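## Task

Pull the black key fob out of the small wooden box's drawer and set it directly on the open table surface, not on top of anything. Then push the drawer shut. The box must stay roughly in its original spot and orientation, and the other object must remain inside the drawer.

## Robot and tools

ROBOT. Two arms, left_arm and right_arm, each ending in a two-finger gripper with a wrist camera. Both work over one table. Joint order from base to gripper is waist, shoulder, elbow, wrist pitch, wrist yaw, wrist roll, then the gripper. The elbow never fully straightens (straight is 2.901 rad).

FRAME. Every position and orientation is in one scene frame. The origin sits at table-top height, midway between the nominal arm bases. +z points up, +x points out over the table, and left_arm is on the +y side. Camera image sides do not match the arm names. The calibrated bases are left_arm at (+0.033, +0.312, +0.044) m and right_arm at (-0.018, -0.308, +0.004) m, both facing roughly +x. Reported gripper poses can be a few centimetres off, more at long reach. On each gripper, the fingers point along its own +z and open and close along its own y. end_effector_position is the spot between the finger pads, just under 1 cm behind the tips.

ROW FORMAT. Every commanded row has 16 numbers, always covering both arms: left_arm x, y, z, qw, qx, qy, qz, opening, then right_arm in the same eight slots. x, y, z are an absolute target in metres for that gripper's end_effector_position; qw..qz are an absolute target orientation (w first). Opening runs from -1 (closed, 0 mm gap) to +1 (fully open, about 87 mm); 0 gives about 43 mm, +0.5 about 69 mm, -0.5 about 18 mm. An arm meant to stay still should be sent its last reported pose and the opening it should keep, in every row. Keep a fixed orientation by repeating your chosen quaternion rather than copying drifted readings.

execute_actions. Argument actions is a list holding at most one item. An empty list returns the current state with all camera pictures. An action item has rows (1 to 15 rows of 16 numbers) and steps (each step is 1/30 s; up to 15, default 15, at least 5); one row is used per step and the final row is repeated. Here each target must lie within 0.6 m, along each of the gripper's axes, of that arm's last reported position, or the call is refused and nothing moves. A wait item has only steps (up to 300). Optional cameras picks pictures by name: cam_high, cam_low, cam_left_wrist, cam_right_wrist, or ["all"].

move. target is one 16-number row or a list of up to 15 rows; each gripper travels in a straight line to its absolute target, with no distance refusal. speed is in m/s (0.002 to 2.9, default 0.25; rotation up to twice that in rad/s), one value or one per target. blend (metres) rounds corners between listed targets; 0 stops at each. blocking=false returns shortly after motion starts. Paths ignore obstacles and the other arm. Faster moves lag, stray and strike harder; targets set deep past a contact press harder. Opening changes in later targets apply when arriving there. Avoid paths passing near an arm's own base; route around it.



RESULTS. Each result gives each gripper's end_effector_position and end_effector_quat_wxyz, Hand target (the pose now being driven toward), Joint positions (gripper last, 0 closed to 1 open), Joint velocities (omitted or "within noise" when still), Joint torques (include arm weight; first three wrap at ±28 N m), grip_measured (on the opening scale, possibly about 1 mm off), and motor temperatures. A move adds a "move:" line: done means within 10 mm and 2 degrees of target; off_target, moving, held or fault name the arms affected; limits=paced means a pose was clipped, limits=held means steps were withheld. Done does not prove contact or lack of it.

GRIPPING. Note grip_measured at first touch, then command about 0.04 below it for a firm hold, less for a gentle one. Pads press up to about 20 N each; fast closing squeezes harder.

ARM BEHAVIOUR. Friction and gravity can leave the gripper low, short or tilted, especially when extended; small moves may not happen or may go sideways. Check the pose after each move and correct tilt. Each control step limits orientation change to 40 degrees from the measured one.

HEAT. Holding loads, stretching out or pushing at an unreachable pose warms motors. MOTOR HOT appears at 75 °C; at 90 °C that arm folds and stops working; at 100 °C it collapses.

AVOID. Dropping items or releasing them while moving, knocking anything off the table, hard hits on the table or box, arm-to-arm contact (including closing one gripper on the other's fingers), pressure on camera cables, and fault stops. Open the drawer by pulling gently along its axis while the box stays put, lift the item out, set it on clear table, release it at rest, then push the drawer closed softly. Loose objects may occasionally get nudged by an outside push.

Each tool is called after "Emit:" as a command line: name --argument value for each argument, lists and objects as JSON in quotes; but a table of rows of numbers goes row by row, as --pt "numbers of a row", without its own name.

## Session

Emit:
execute_actions --actions '[]'

Scene clock: 0.00 s.
left_arm: end_effector_position=(+0.4027, +0.3305, +0.0641) grip_measured=+1.000 end_effector_quat_wxyz=(+0.526, -0.046, +0.849, -0.029) | right_arm: end_effector_position=(+0.3591, -0.3331, +0.0571) grip_measured=+1.000 end_effector_quat_wxyz=(+0.574, +0.066, +0.812, -0.078)
Joint positions: left_arm=[0.103 1.588 0.372 0.752 0.089 -0.064 1] | right_arm=[0.07 1.528 0.359 0.825 0.241 0.031 1]
Joint velocities: within noise
Joint torques (N m): no reading
Motor temperatures (°C): left_arm=[26 35 37 31 25 28 24] | right_arm=[25 31 31 31 29 29 29]
Heat: left arm: 37 °C; right arm: 31 °C.
Hand target: left_arm +0.4044, +0.3307, +0.0667; +0.528, -0.045, +0.847, -0.029 | right_arm +0.3635, -0.3329, +0.0650; +0.585, +0.067, +0.805, -0.077

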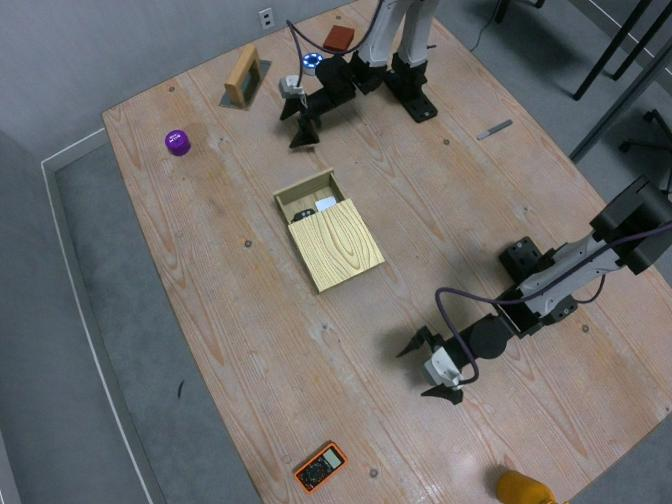

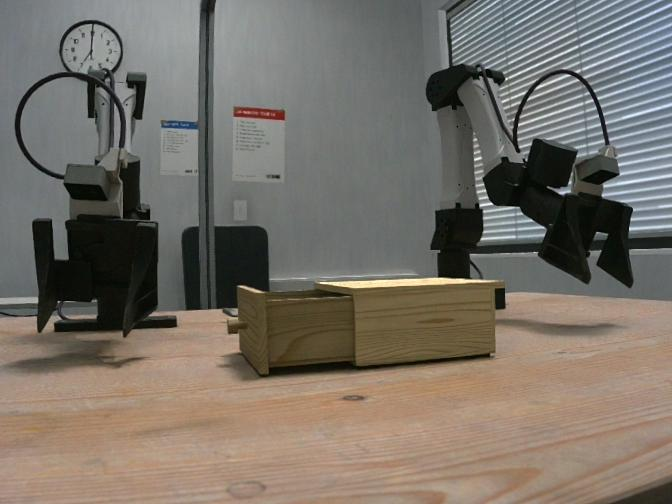

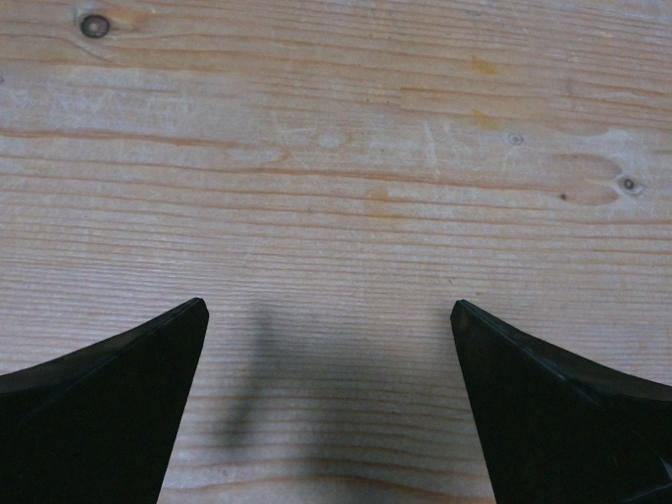

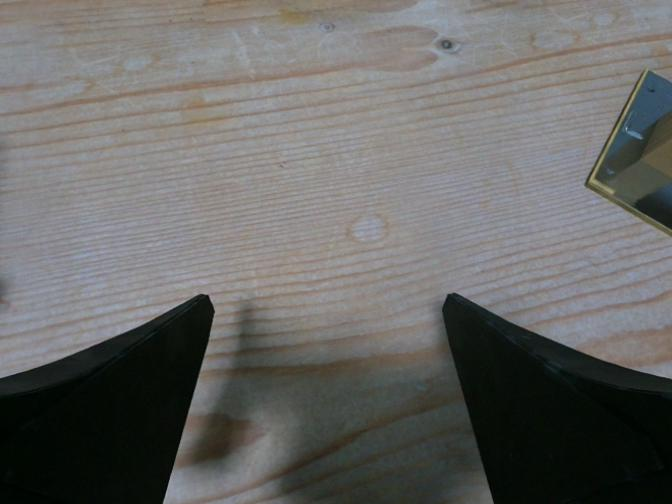

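Emit:
zoom_image --camera "cam_high" --region '[250, 140, 410, 310]'

Emit:
zoom_image --camera "cam_low" --region '[210, 250, 530, 400]'

Scaled by 2.965 from the camera's 672x504 image, which has a finer 960x720 frame.

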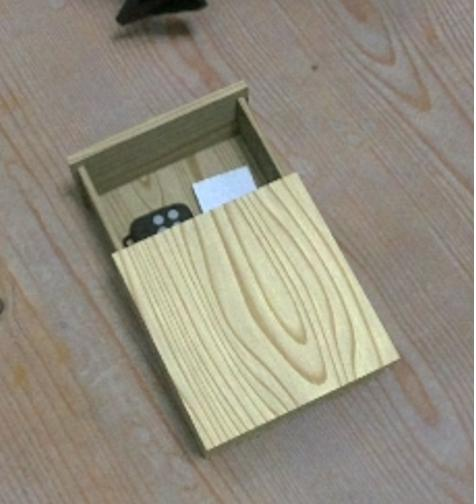

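Scaled by 1.575 from the camera's 672x504 image, which has a finer 960x720 frame.

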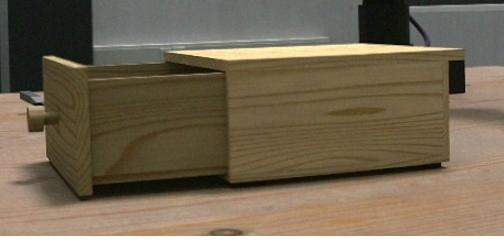

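Emit:
move --target '[0.4027,0.3305,0.0641,0.526,-0.046,0.849,-0.029,1,0.39,-0.22,0.15,0.585,-0.3686,0.6385,0.3378,0.0]' --cameras '["cam_right_wrist","cam_high"]' --speed 0.4

Scene clock: 4.23 s.
left_arm: end_effector_position=(+0.4027, +0.3305, +0.0641) grip_measured=+1.000 end_effector_quat_wxyz=(+0.526, -0.046, +0.849, -0.029) | right_arm: end_effector_position=(+0.3847, -0.2208, +0.1463) grip_measured=+0.000 end_effector_quat_wxyz=(+0.583, -0.358, +0.646, +0.339)
Joint positions: left_arm=[0.103 1.588 0.372 0.752 0.089 -0.064 1] | right_arm=[-0.159 1.694 0.786 0.646 -1.21 -0.225 0.5]
Joint torques (N m): left_arm=[0.03 -4.97 5.44 2.3 0.02 0.14] | right_arm=[0.36 -4.93 10.04 1.29 -0.29 -0.26]
Heat: left arm: 38 °C; right arm: 32 °C.
Hand target: left_arm +0.4026, +0.3305, +0.0641; +0.526, -0.046, +0.849, -0.029 | right_arm +0.3898, -0.2200, +0.1501; +0.586, -0.368, +0.638, +0.338
Off the commanded pose: left_arm 0.000 m, 0 deg | right_arm 0.006 m, 2 deg.
Kept back: nothing.
move: done
camera_calibration:
cam_right_wrist: T_world_to_cam=[[0.859372, -0.51135, 0.000498246, -0.445407], [-0.421542, -0.708992, -0.565361, 0.108072], [0.289451, 0.485646, -0.824843, 0.256718], [0, 0, 0, 1]] pos_world=[0.35402, -0.275811, 0.273073]
Images, in order (width x height): cam_high 672x504, cam_right_wrist 672x504.

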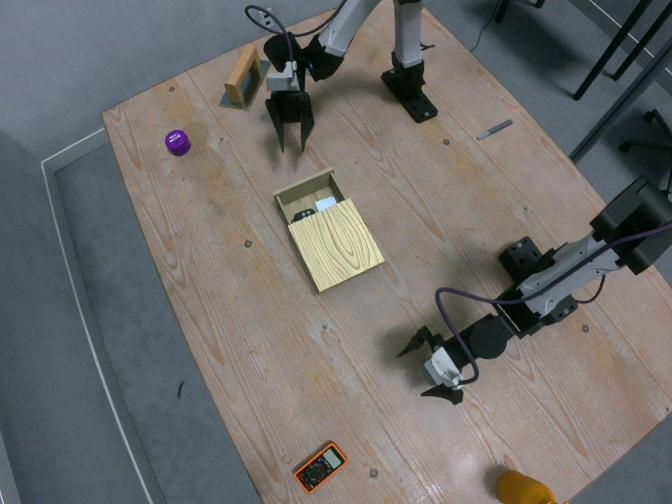

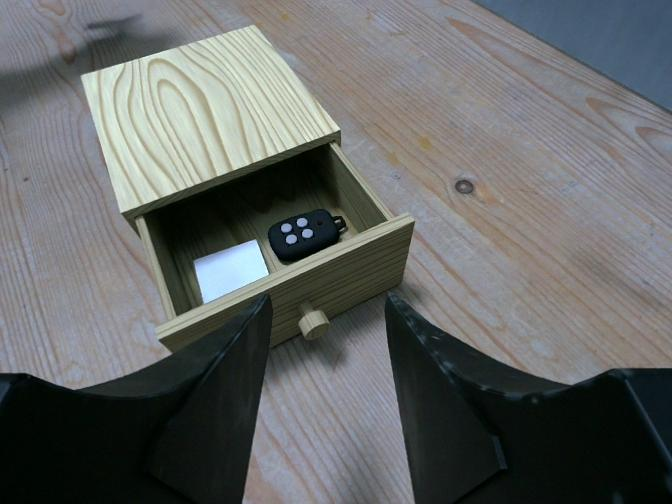

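Emit:
zoom_image --camera "cam_right_wrist" --region '[140, 130, 420, 350]'

Scaled by 1.800 from the camera's 672x504 image, which has a finer 960x720 frame.

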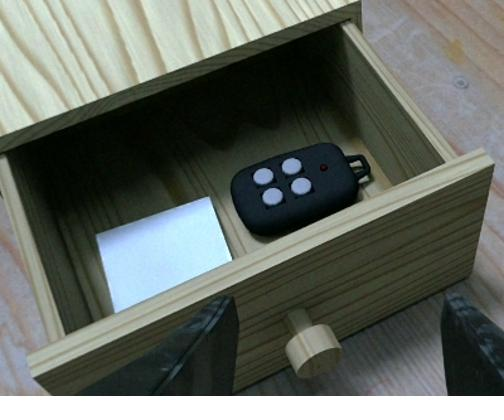

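Emit:
execute_actions --actions '[]' --cameras '["cam_low"]'

Emit:
zoom_image --camera "cam_low" --region '[120, 100, 520, 400]'

Emit:
zoom_image --camera "cam_low" --region '[500, 100, 672, 330]'

Scene clock: 6.03 s.
left_arm: end_effector_position=(+0.4027, +0.3305, +0.0641) grip_measured=+1.000 end_effector_quat_wxyz=(+0.526, -0.046, +0.849, -0.029) | right_arm: end_effector_position=(+0.3842, -0.2206, +0.1458) grip_measured=+0.000 end_effector_quat_wxyz=(+0.582, -0.358, +0.646, +0.339)
Joint positions: left_arm=[0.103 1.588 0.372 0.752 0.089 -0.064 1] | right_arm=[-0.159 1.694 0.786 0.642 -1.212 -0.228 0.5]
Joint velocities: within noise
Joint torques (N m): left_arm=[0.03 -5 5.44 2.31 0.03 0.14] | right_arm=[0.46 -4.94 10.1 1.32 -0.29 -0.29]
Motor temperatures (°C): left_arm=[26 36 38 33 25 28 24] | right_arm=[25 32 32 32 29 29 29]
Heat: left arm: 38 °C; right arm: 32 °C.
Hand target: left_arm +0.4026, +0.3305, +0.0641; +0.526, -0.046, +0.849, -0.029 | right_arm +0.3898, -0.2200, +0.1500; +0.585, -0.368, +0.638, +0.338
Off the commanded pose: left_arm 0.000 m, 0 deg | right_arm 0.007 m, 2 deg.
Steps of this call (1-54: nothing new was sent). Readings (end_effector_position of left_arm | right_arm):
1: (+0.4027, +0.3305, +0.0641) | (+0.3846, -0.2208, +0.1462)
2: (+0.4027, +0.3305, +0.0641) | (+0.3846, -0.2207, +0.1462)
4: (+0.4027, +0.3305, +0.0641) | (+0.3844, -0.2207, +0.1460)
8: (+0.4027, +0.3305, +0.0641) | (+0.3843, -0.2207, +0.1459)
54: the state above
Images, in order (width x height): cam_low 672x504.

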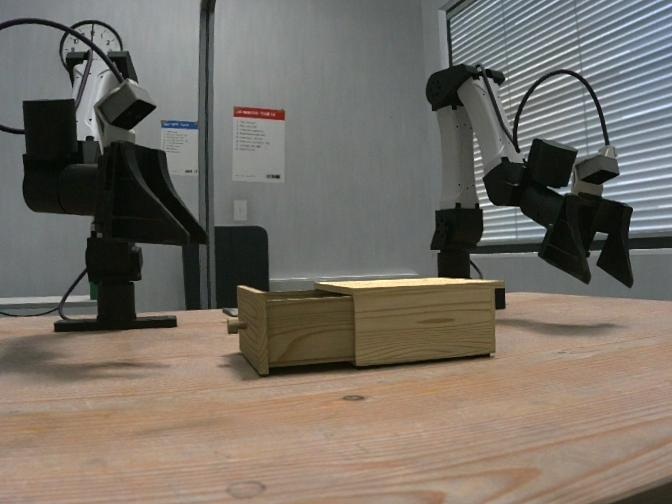

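Scaled by 1.260 from the camera's 672x504 image, which has a finer 960x720 frame.

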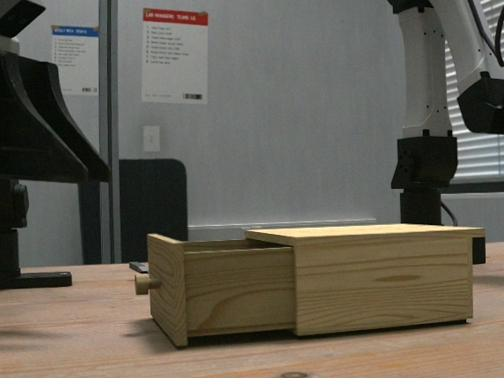

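Scaled by 2.191 from the camera's 672x504 image, which has a finer 960x720 frame.

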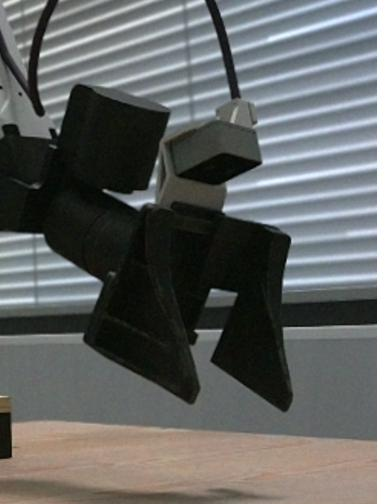

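Emit:
move --target '[0.4027,0.3305,0.0641,0.526,-0.046,0.849,-0.029,1,0.415,-0.115,0.115,0.2569,0.1177,0.9587,-0.0315,0.15]' --cameras '["all"]' --speed 0.4

Emit:
zoom_image --camera "cam_low" --region '[170, 170, 470, 400]'

Emit:
zoom_image --camera "cam_high" --region '[240, 80, 440, 300]'

Scene clock: 10.37 s.
left_arm: end_effector_position=(+0.4027, +0.3305, +0.0641) grip_measured=+1.000 end_effector_quat_wxyz=(+0.526, -0.046, +0.849, -0.029) | right_arm: end_effector_position=(+0.4091, -0.1171, +0.1142) grip_measured=+0.150 end_effector_quat_wxyz=(+0.252, +0.112, +0.961, -0.028)
Joint positions: left_arm=[0.103 1.588 0.372 0.752 0.089 -0.064 1] | right_arm=[0.519 2.078 1.869 -0.96 0.328 0.653 0.575]
Joint torques (N m): left_arm=[0.02 -5.01 5.42 2.3 0.03 0.14] | right_arm=[0.4 -7.79 11.34 0.82 0.34 0.01]
Heat: left arm: 38 °C; right arm: 33 °C.
Hand target: left_arm +0.4026, +0.3305, +0.0641; +0.526, -0.046, +0.849, -0.029 | right_arm +0.4148, -0.1150, +0.1150; +0.257, +0.118, +0.959, -0.031
Off the commanded pose: left_arm 0.000 m, 0 deg | right_arm 0.006 m, 1 deg.
Kept back: nothing.
move: done
camera_calibration:
cam_right_wrist: T_world_to_cam=[[-0.210967, -0.977471, 0.00658398, -0.0307594], [-0.912214, 0.199294, 0.357977, 0.375369], [-0.351225, 0.0695153, -0.933707, 0.398622], [0, 0, 0, 1]] pos_world=[0.475933, -0.132585, 0.238025]

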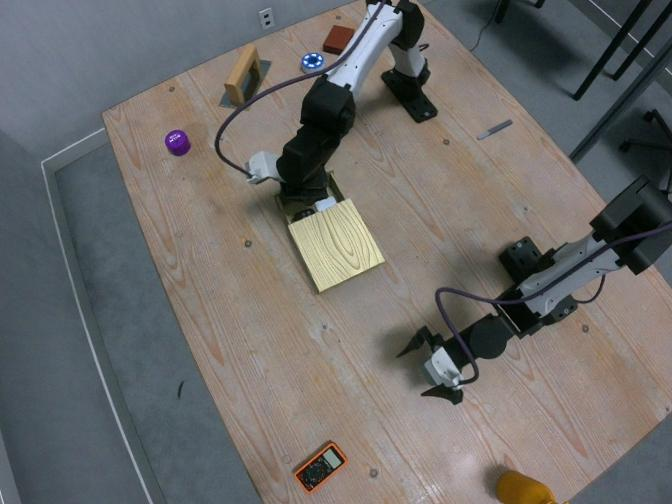

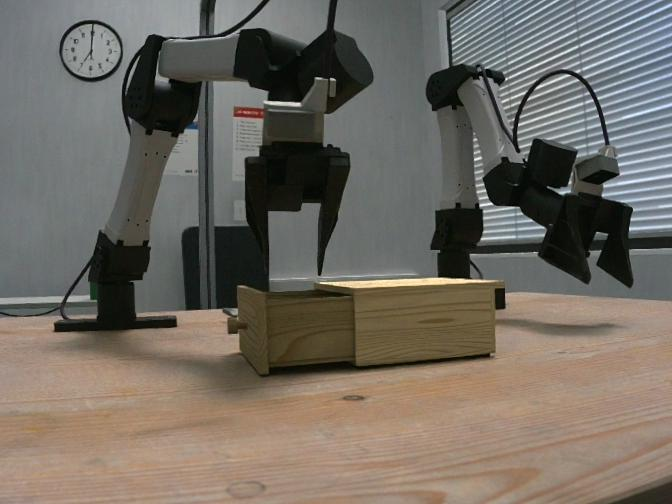

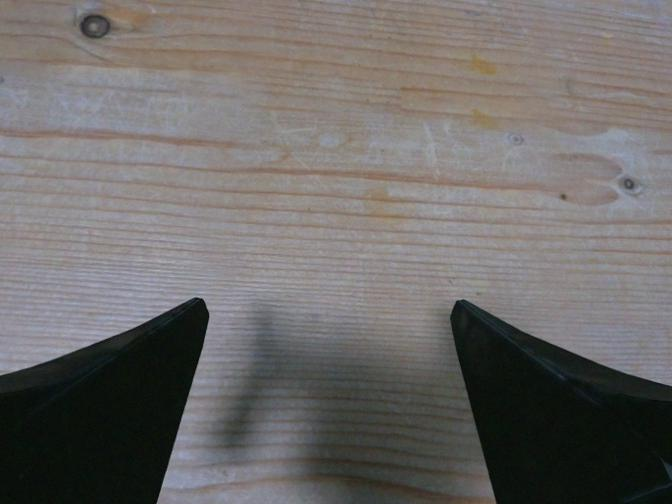

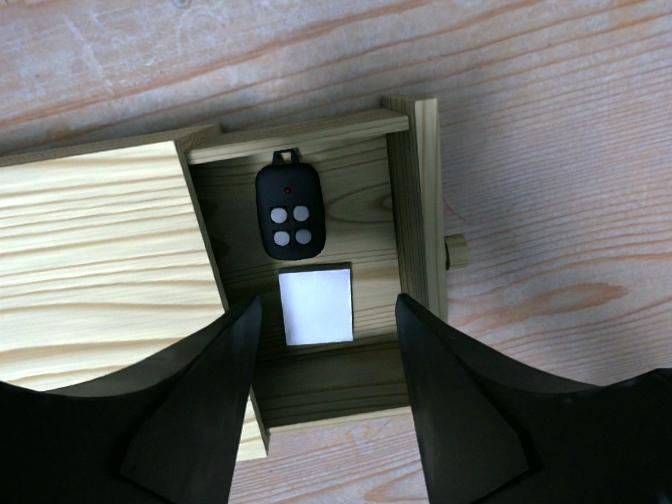

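Scaled by 1.680 from the camera's 672x504 image, which has a finer 960x720 frame.

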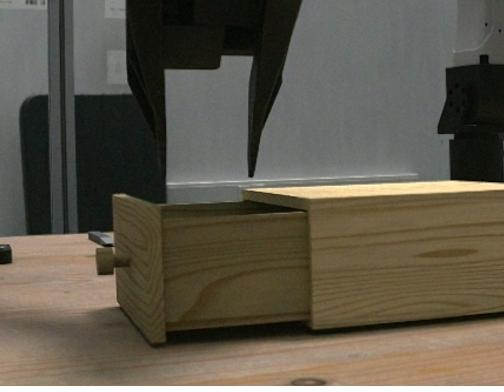

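Scaled by 2.291 from the camera's 672x504 image, which has a finer 960x720 frame.

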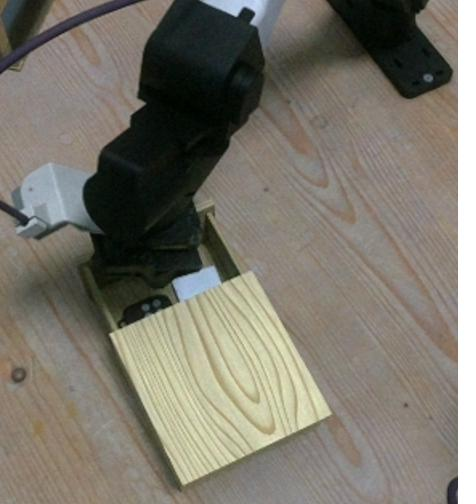

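Emit:
move --pt "0.4027 0.3305 0.0641 0.526 -0.046 0.849 -0.029 1 0.405 -0.135 0.105 0.2569 0.1177 0.9587 -0.0315 -1" --pt "0.4027 0.3305 0.0641 0.526 -0.046 0.849 -0.029 1 0.405 -0.135 0.05 0.2569 0.1177 0.9587 -0.0315 -1" --pt "0.4027 0.3305 0.0641 0.526 -0.046 0.849 -0.029 1 0.403 -0.172 0.05 0.2569 0.1177 0.9587 -0.0315 -1" --cameras '["cam_high","cam_low","cam_right_wrist"]' --speed '[0.25,0.12,0.06]'

Scene clock: 14.67 s.
left_arm: end_effector_position=(+0.4027, +0.3305, +0.0641) grip_measured=+1.000 end_effector_quat_wxyz=(+0.526, -0.046, +0.849, -0.029) | right_arm: end_effector_position=(+0.3998, -0.1564, +0.0349) grip_measured=-0.973 end_effector_quat_wxyz=(+0.240, +0.112, +0.964, -0.022)
Joint positions: left_arm=[0.103 1.588 0.372 0.752 0.089 -0.064 1] | right_arm=[0.434 2.028 1.48 -0.613 0.272 0.578 0.013]
Joint torques (N m): left_arm=[0.06 -4.96 5.44 2.31 0.02 0.15] | right_arm=[-2.21 -12.53 6.3 0.84 0.47 -0.32]
Heat: left arm: 38 °C; right arm: 34 °C.
Hand target: left_arm +0.4026, +0.3305, +0.0641; +0.526, -0.046, +0.849, -0.029 | right_arm +0.4029, -0.1717, +0.0495; +0.257, +0.118, +0.959, -0.032
Off the commanded pose: left_arm 0.000 m, 0 deg | right_arm 0.022 m, 2 deg.
Kept back: nothing.
move: off_target (right_arm)
camera_calibration:
cam_right_wrist: T_world_to_cam=[[-0.207574, -0.978216, -0.00268448, -0.0716824], [-0.904318, 0.190846, 0.381822, 0.39779], [-0.372992, 0.081684, -0.924232, 0.334324], [0, 0, 0, 1]] pos_world=[0.469549, -0.173346, 0.156915]
Images, in order (width x height): cam_high 672x504, cam_low 672x504, cam_right_wrist 672x504.

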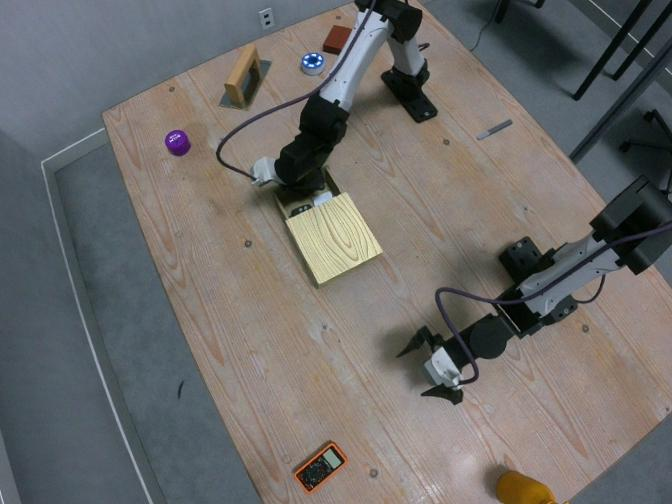

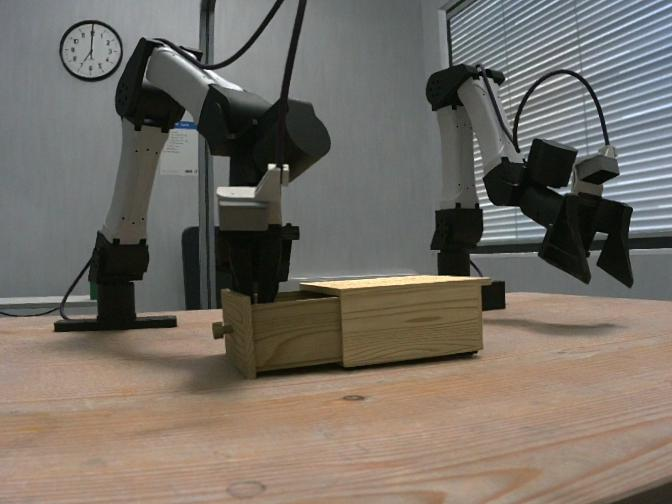

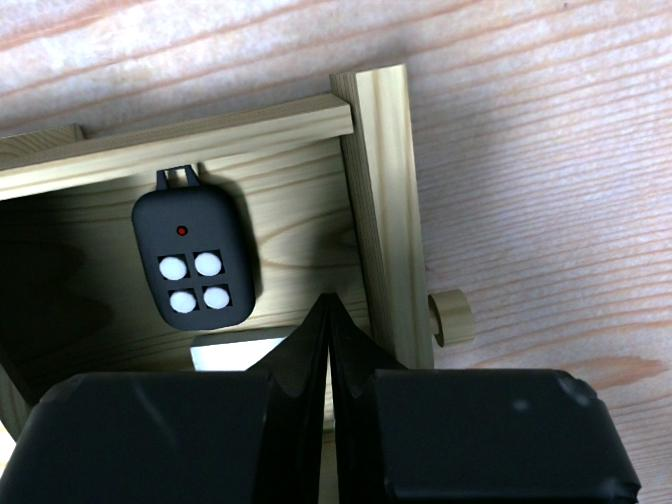

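Emit:
move --pt "0.4027 0.3305 0.0641 0.526 -0.046 0.849 -0.029 1 0.402 -0.145 0.05 0.2569 0.1177 0.9587 -0.0315 -1" --pt "0.4027 0.3305 0.0641 0.526 -0.046 0.849 -0.029 1 0.425 -0.118 0.068 0.2569 0.1177 0.9587 -0.0315 -1" --pt "0.4027 0.3305 0.0641 0.526 -0.046 0.849 -0.029 1 0.428 -0.117 0.033 0.2569 0.1177 0.9587 -0.0315 -1" --cameras '["cam_low","cam_right_wrist"]' --speed '[0.15,0.15,0.05]'

Scene clock: 17.97 s.
left_arm: end_effector_position=(+0.4027, +0.3305, +0.0641) grip_measured=+1.000 end_effector_quat_wxyz=(+0.526, -0.046, +0.849, -0.029) | right_arm: end_effector_position=(+0.4281, -0.1166, +0.0511) grip_measured=-0.973 end_effector_quat_wxyz=(+0.264, +0.115, +0.957, -0.023)
Joint positions: left_arm=[0.103 1.588 0.372 0.752 0.089 -0.064 1] | right_arm=[0.502 2.144 1.711 -0.704 0.327 0.638 0.013]
Joint torques (N m): left_arm=[0.01 -4.98 5.41 2.3 0.02 0.15] | right_arm=[0.2 -7.32 6.28 1.17 0.3 -0.05]
Heat: left arm: 38 °C; right arm: 34 °C.
Hand target: left_arm +0.4026, +0.3305, +0.0641; +0.526, -0.046, +0.849, -0.029 | right_arm +0.4274, -0.1174, +0.0333; +0.257, +0.118, +0.959, -0.032
Off the commanded pose: left_arm 0.000 m, 0 deg | right_arm 0.018 m, 1 deg.
Kept back: nothing.
move: off_target (right_arm)
camera_calibration:
cam_right_wrist: T_world_to_cam=[[-0.214436, -0.976715, -0.0067857, -0.0235261], [-0.92057, 0.199777, 0.335619, 0.419971], [-0.326448, 0.0782154, -0.941973, 0.337149], [0, 0, 0, 1]] pos_world=[0.491629, -0.133249, 0.176476]
Images, in order (width x height): cam_low 672x504, cam_right_wrist 672x504.

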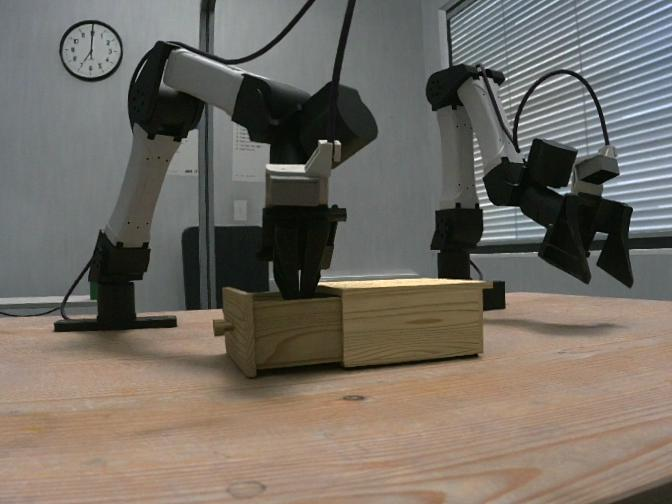

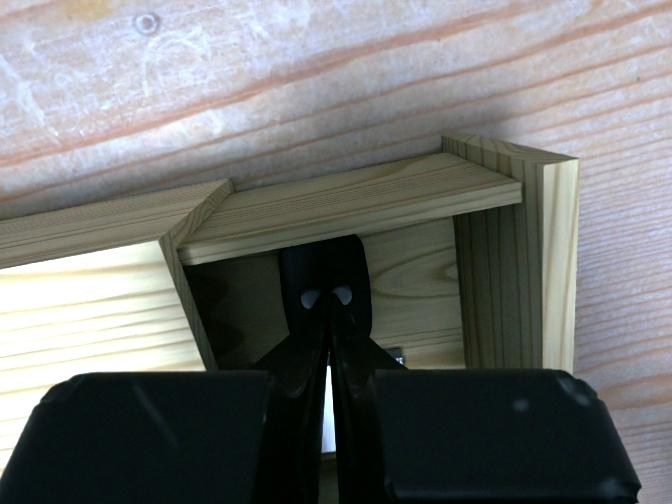

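Emit:
zoom_image --camera "cam_low" --region '[200, 180, 400, 390]'

Emit:
zoom_image --camera "cam_right_wrist" --region '[160, 200, 500, 450]'

Scaled by 2.400 from the camera's 672x504 image, which has a finer 960x720 frame.

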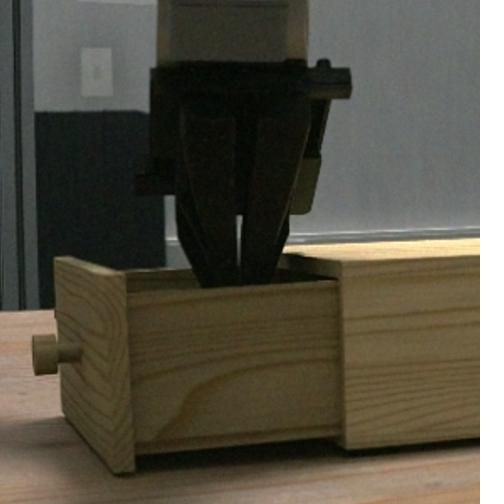

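Scaled by 1.482 from the camera's 672x504 image, which has a finer 960x720 frame.

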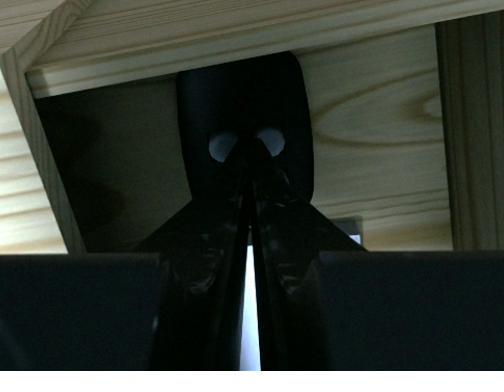

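Emit:
move --pt "0.4027 0.3305 0.0641 0.526 -0.046 0.849 -0.029 1 0.426 -0.145 0.033 0.2569 0.1177 0.9587 -0.0315 -1" --pt "0.4027 0.3305 0.0641 0.526 -0.046 0.849 -0.029 1 0.422 -0.142 0.11 0.2569 0.1177 0.9587 -0.0315 -1" --cameras '["cam_low","cam_right_wrist","cam_high"]' --speed '[0.05,0.15]'

Scene clock: 20.57 s.
left_arm: end_effector_position=(+0.4027, +0.3305, +0.0641) grip_measured=+1.000 end_effector_quat_wxyz=(+0.526, -0.046, +0.849, -0.029) | right_arm: end_effector_position=(+0.4144, -0.1417, +0.0816) grip_measured=-0.973 end_effector_quat_wxyz=(+0.227, +0.114, +0.966, -0.041)
Joint positions: left_arm=[0.103 1.588 0.372 0.752 0.089 -0.064 1] | right_arm=[0.46 2.11 1.801 -0.902 0.303 0.61 0.013]
Joint torques (N m): left_arm=[0.05 -4.97 5.42 2.3 0.03 0.15] | right_arm=[-0.02 -13.04 10.78 0.78 0.33 -0.2]
Heat: left arm: 39 °C; right arm: 35 °C.
Hand target: left_arm +0.4026, +0.3305, +0.0641; +0.526, -0.046, +0.849, -0.029 | right_arm +0.4213, -0.1422, +0.1097; +0.257, +0.118, +0.959, -0.031
Off the commanded pose: left_arm 0.000 m, 0 deg | right_arm 0.029 m, 4 deg.
Kept back: nothing.
move: off_target (right_arm)
camera_calibration:
cam_right_wrist: T_world_to_cam=[[-0.220642, -0.974714, 0.0353595, -0.0513407], [-0.889721, 0.215993, 0.402173, 0.386191], [-0.399641, 0.0572764, -0.91488, 0.388609], [0, 0, 0, 1]] pos_world=[0.487579, -0.155715, 0.20203]
Images, in order (width x height): cam_high 672x504, cam_low 672x504, cam_right_wrist 672x504.

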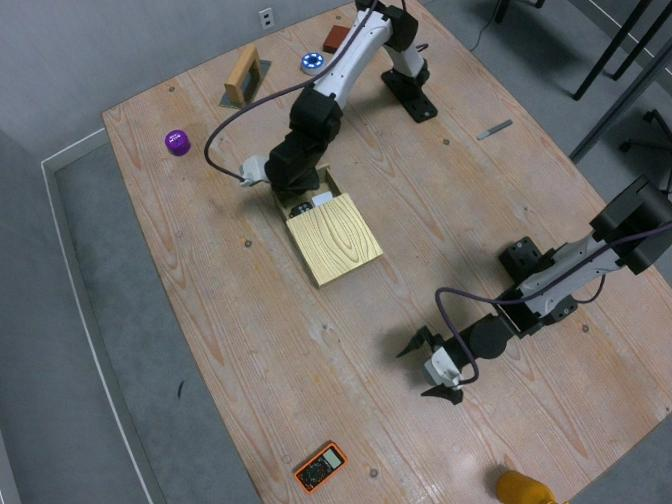

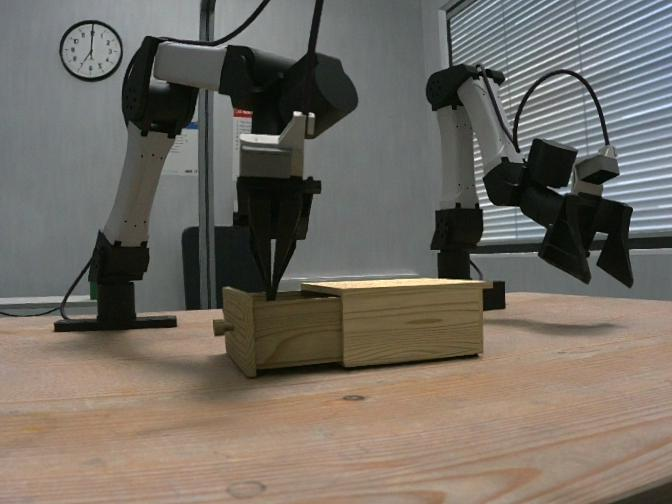

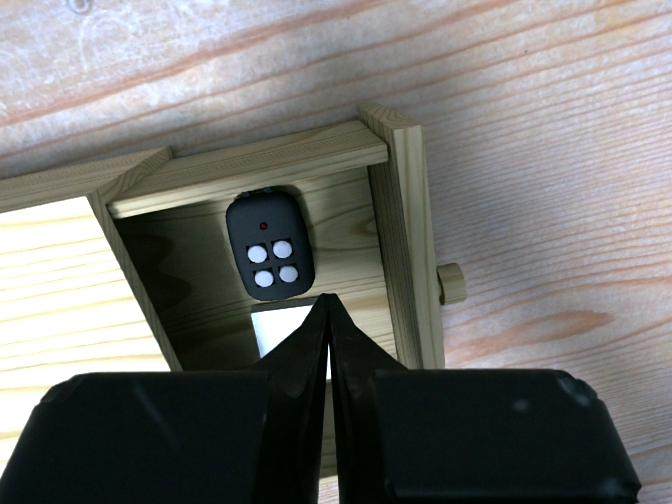

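Emit:
move --pt "0.4027 0.3305 0.0641 0.526 -0.046 0.849 -0.029 1 0.426 -0.12 0.075 0.2569 0.1177 0.9587 -0.0315 -1" --pt "0.4027 0.3305 0.0641 0.526 -0.046 0.849 -0.029 1 0.43 -0.118 0.03 0.2569 0.1177 0.9587 -0.0315 -1" --pt "0.4027 0.3305 0.0641 0.526 -0.046 0.849 -0.029 1 0.43 -0.152 0.025 0.2569 0.1177 0.9587 -0.0315 -1" --pt "0.4027 0.3305 0.0641 0.526 -0.046 0.849 -0.029 1 0.42 -0.14 0.13 0.2569 0.1177 0.9587 -0.0315 -0.2" --cameras '["cam_low","cam_right_wrist","cam_high"]' --speed '[0.15,0.06,0.05,0.15]'

Scene clock: 25.73 s.
left_arm: end_effector_position=(+0.4027, +0.3305, +0.0641) grip_measured=+1.000 end_effector_quat_wxyz=(+0.526, -0.046, +0.849, -0.029) | right_arm: end_effector_position=(+0.4153, -0.1448, +0.1059) grip_measured=-0.200 end_effector_quat_wxyz=(+0.230, +0.112, +0.966, -0.042)
Joint positions: left_arm=[0.103 1.588 0.372 0.752 0.089 -0.064 1] | right_arm=[0.455 2.1 1.881 -0.986 0.305 0.599 0.4]
Joint torques (N m): left_arm=[0.02 -4.94 5.44 2.3 0.02 0.14] | right_arm=[1.06 -12.23 10.82 0.74 0.32 -0.04]
Heat: left arm: 39 °C; right arm: 36 °C.
Hand target: left_arm +0.4026, +0.3305, +0.0641; +0.526, -0.046, +0.849, -0.029 | right_arm +0.4195, -0.1404, +0.1299; +0.257, +0.118, +0.959, -0.031
Off the commanded pose: left_arm 0.000 m, 0 deg | right_arm 0.025 m, 3 deg.
Kept back: nothing.
move: off_target (right_arm); target 4's new opening was sent with right_arm's hand 0.025 m and 3 deg from that target
camera_calibration:
cam_right_wrist: T_world_to_cam=[[-0.217905, -0.975239, 0.0377783, -0.0564961], [-0.892563, 0.214791, 0.39648, 0.379425], [-0.394777, 0.0526756, -0.917266, 0.408942], [0, 0, 0, 1]] pos_world=[0.487791, -0.158135, 0.226808]
Images, in order (width x height): cam_high 672x504, cam_low 672x504, cam_right_wrist 672x504.

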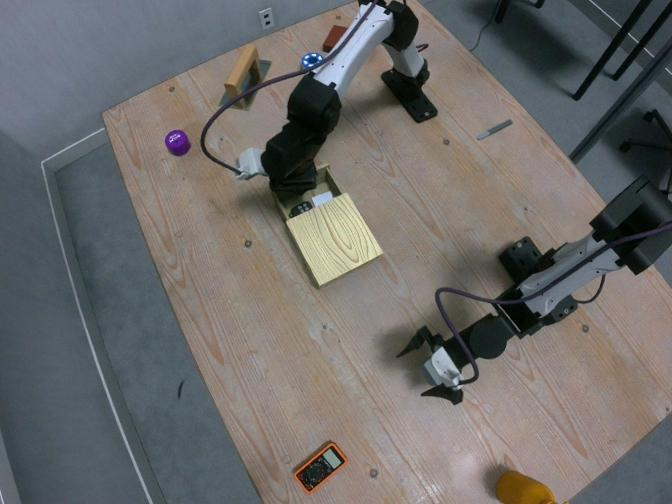

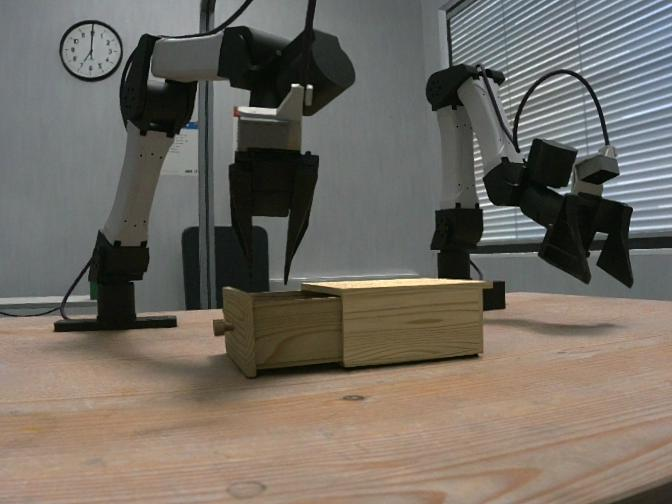

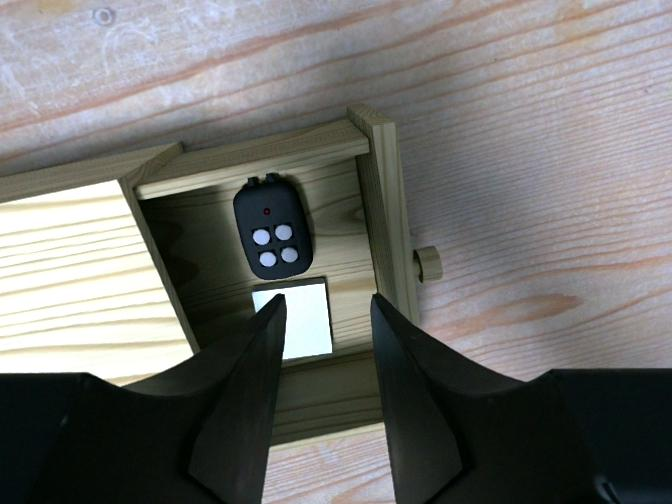

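Emit:
move --pt "0.4027 0.3305 0.0641 0.526 -0.046 0.849 -0.029 1 0.43 -0.12 0.08 0.2569 0.1177 0.9587 -0.0315 -1" --pt "0.4027 0.3305 0.0641 0.526 -0.046 0.849 -0.029 1 0.433 -0.119 0.02 0.2569 0.1177 0.9587 -0.0315 -1" --pt "0.4027 0.3305 0.0641 0.526 -0.046 0.849 -0.029 1 0.432 -0.160 0.01 0.2569 0.1177 0.9587 -0.0315 -1" --cameras '["cam_low","cam_right_wrist"]' --speed '[0.15,0.06,0.04]'

Scene clock: 29.83 s.
left_arm: end_effector_position=(+0.4027, +0.3305, +0.0641) grip_measured=+1.000 end_effector_quat_wxyz=(+0.526, -0.046, +0.849, -0.029) | right_arm: end_effector_position=(+0.4281, -0.1264, +0.0468) grip_measured=-0.973 end_effector_quat_wxyz=(+0.269, +0.105, +0.957, +0.018)
Joint positions: left_arm=[0.103 1.588 0.372 0.752 0.089 -0.064 1] | right_arm=[0.454 2.082 1.584 -0.577 0.235 0.582 0.013]
Joint torques (N m): left_arm=[0.06 -5 5.41 2.31 0.03 0.15] | right_arm=[-3.88 -5.41 3.37 1.35 0.79 -0.34]
Heat: left arm: 39 °C; right arm: 36 °C.
Hand target: left_arm +0.4026, +0.3305, +0.0641; +0.526, -0.046, +0.849, -0.029 | right_arm +0.4282, -0.1598, +0.0124; +0.254, +0.117, +0.959, -0.031
Off the commanded pose: left_arm 0.000 m, 0 deg | right_arm 0.050 m, 6 deg.
Kept back: nothing.
move: off_target (right_arm)
camera_calibration:
cam_right_wrist: T_world_to_cam=[[-0.17243, -0.981646, -0.081476, -0.0482349], [-0.933615, 0.136499, 0.331257, 0.421128], [-0.314056, 0.133186, -0.940016, 0.335438], [0, 0, 0, 1]] pos_world=[0.4902, -0.149509, 0.171886]
Images, in order (width x height): cam_low 672x504, cam_right_wrist 672x504.

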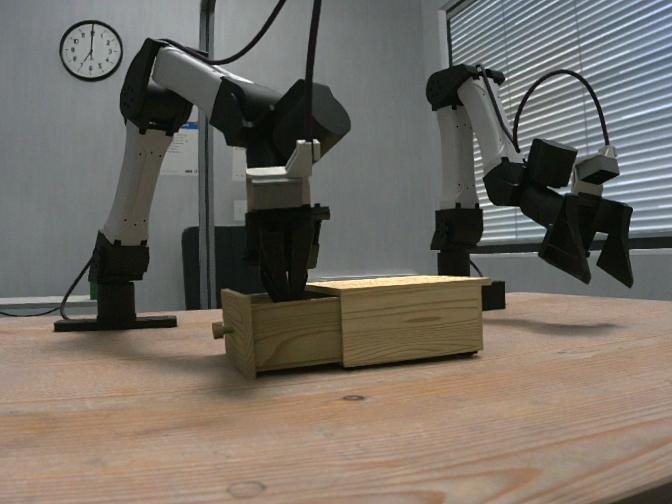

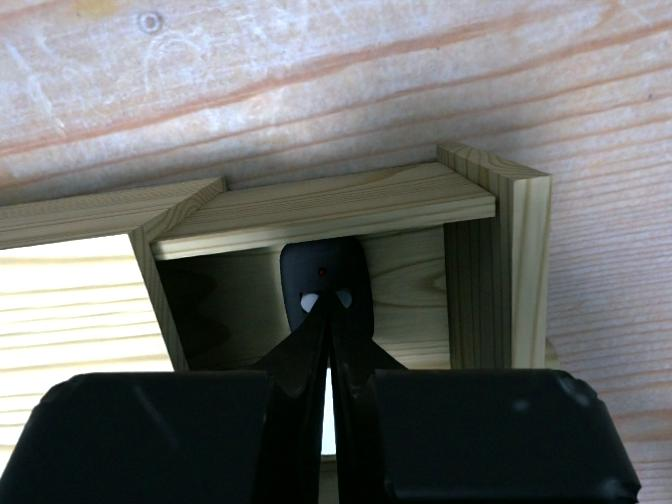

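Emit:
move --pt "0.4027 0.3305 0.0641 0.526 -0.046 0.849 -0.029 1 0.431 -0.162 0.036 0.2569 0.1177 0.9587 -0.0315 -1" --pt "0.4027 0.3305 0.0641 0.526 -0.046 0.849 -0.029 1 0.425 -0.14 0.13 0.2569 0.1177 0.9587 -0.0315 -0.1" --cameras '["cam_low","cam_right_wrist"]' --speed '[0.04,0.15]'

Scene clock: 33.03 s.
left_arm: end_effector_position=(+0.4027, +0.3305, +0.0641) grip_measured=+1.000 end_effector_quat_wxyz=(+0.526, -0.046, +0.849, -0.029) | right_arm: end_effector_position=(+0.4198, -0.1424, +0.1245) grip_measured=-0.100 end_effector_quat_wxyz=(+0.247, +0.113, +0.962, -0.031)
Joint positions: left_arm=[0.103 1.588 0.372 0.752 0.089 -0.064 1] | right_arm=[0.455 2.08 1.913 -0.995 0.303 0.594 0.45]
Joint torques (N m): left_arm=[0.03 -4.97 5.41 2.29 0.03 0.14] | right_arm=[0.58 -8.88 11.11 0.83 0.34 -0.01]
Motor temperatures (°C): left_arm=[26 37 39 38 25 28 24] | right_arm=[25 36 35 32 28 29 29]
Heat: left arm: 39 °C; right arm: 36 °C.
Hand target: left_arm +0.4026, +0.3305, +0.0641; +0.526, -0.046, +0.849, -0.029 | right_arm +0.4249, -0.1400, +0.1300; +0.257, +0.118, +0.959, -0.031
Off the commanded pose: left_arm 0.000 m, 0 deg | right_arm 0.008 m, 1 deg.
Kept back: nothing.
move: done
camera_calibration:
cam_right_wrist: T_world_to_cam=[[-0.213511, -0.976856, 0.0128901, -0.0528894], [-0.908151, 0.203323, 0.365952, 0.384362], [-0.360103, 0.0664286, -0.930545, 0.416657], [0, 0, 0, 1]] pos_world=[0.487806, -0.157493, 0.247742]
Images, in order (width x height): cam_low 672x504, cam_right_wrist 672x504.

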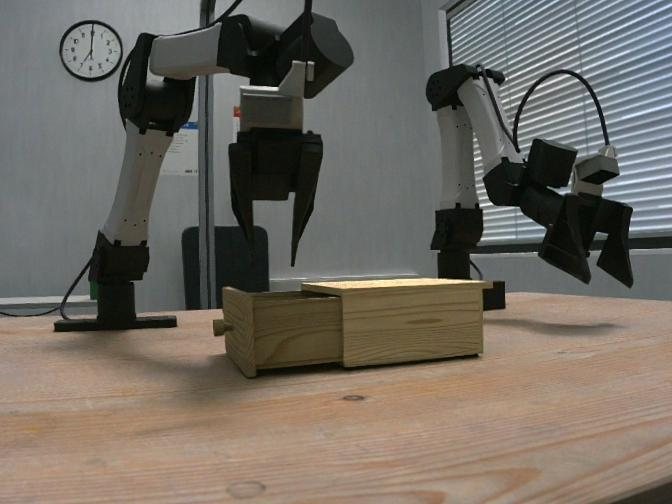

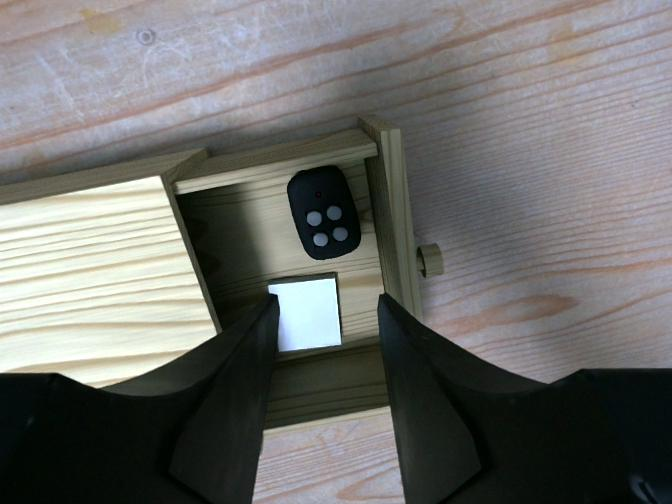

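Emit:
move --target '[0.4027,0.3305,0.0641,0.526,-0.046,0.849,-0.029,1,0.4315,-0.138,0.092,0.2549,0.0346,0.9636,-0.0723,0.0]' --cameras '["cam_low","cam_right_wrist"]' --speed 0.12

Emit:
zoom_image --camera "cam_right_wrist" --region '[100, 150, 540, 480]'

Scene clock: 35.00 s.
left_arm: end_effector_position=(+0.4027, +0.3305, +0.0641) grip_measured=+1.000 end_effector_quat_wxyz=(+0.526, -0.046, +0.849, -0.029) | right_arm: end_effector_position=(+0.4286, -0.1401, +0.1003) grip_measured=+0.000 end_effector_quat_wxyz=(+0.253, +0.041, +0.964, -0.066)
Joint positions: left_arm=[0.103 1.588 0.372 0.752 0.089 -0.064 1] | right_arm=[0.478 2.133 1.892 -0.924 0.349 0.461 0.5]
Joint torques (N m): left_arm=[0.05 -5 5.39 2.32 0.03 0.15] | right_arm=[0.81 -8.53 7.43 1.07 0.35 -0.19]
Heat: left arm: 39 °C; right arm: 36 °C.
Hand target: left_arm +0.4026, +0.3305, +0.0641; +0.526, -0.046, +0.849, -0.029 | right_arm +0.4313, -0.1380, +0.0921; +0.255, +0.035, +0.964, -0.072
Off the commanded pose: left_arm 0.000 m, 0 deg | right_arm 0.009 m, 1 deg.
Kept back: nothing.
move: done
camera_calibration:
cam_right_wrist: T_world_to_cam=[[-0.0941612, -0.98898, 0.114245, -0.111427], [-0.927314, 0.128882, 0.351396, 0.399956], [-0.362248, -0.072853, -0.92923, 0.378475], [0, 0, 0, 1]] pos_world=[0.497495, -0.134174, 0.223878]
Images, in order (width x height): cam_low 672x504, cam_right_wrist 672x504.

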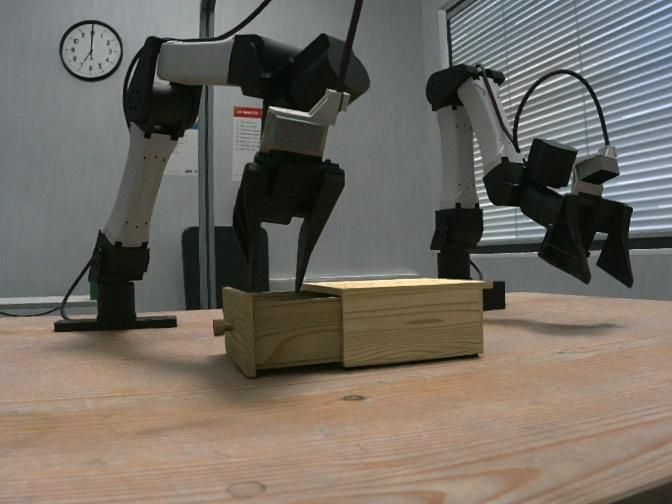

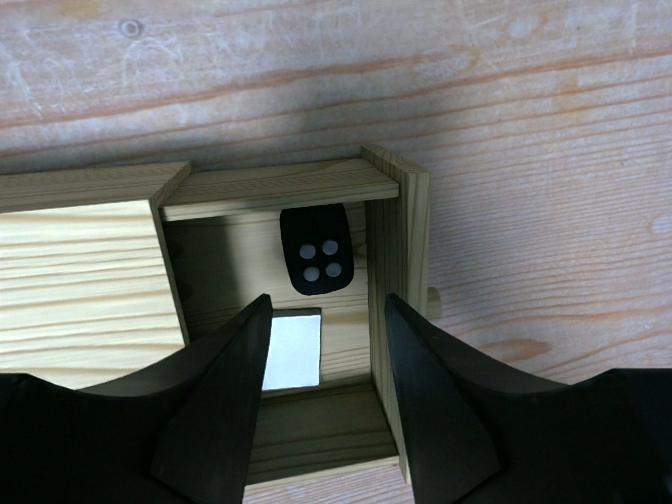

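Scaled by 1.145 from the camera's 672x504 image, which has a finer 960x720 frame.

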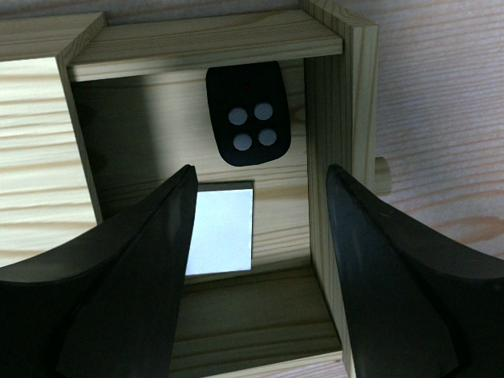

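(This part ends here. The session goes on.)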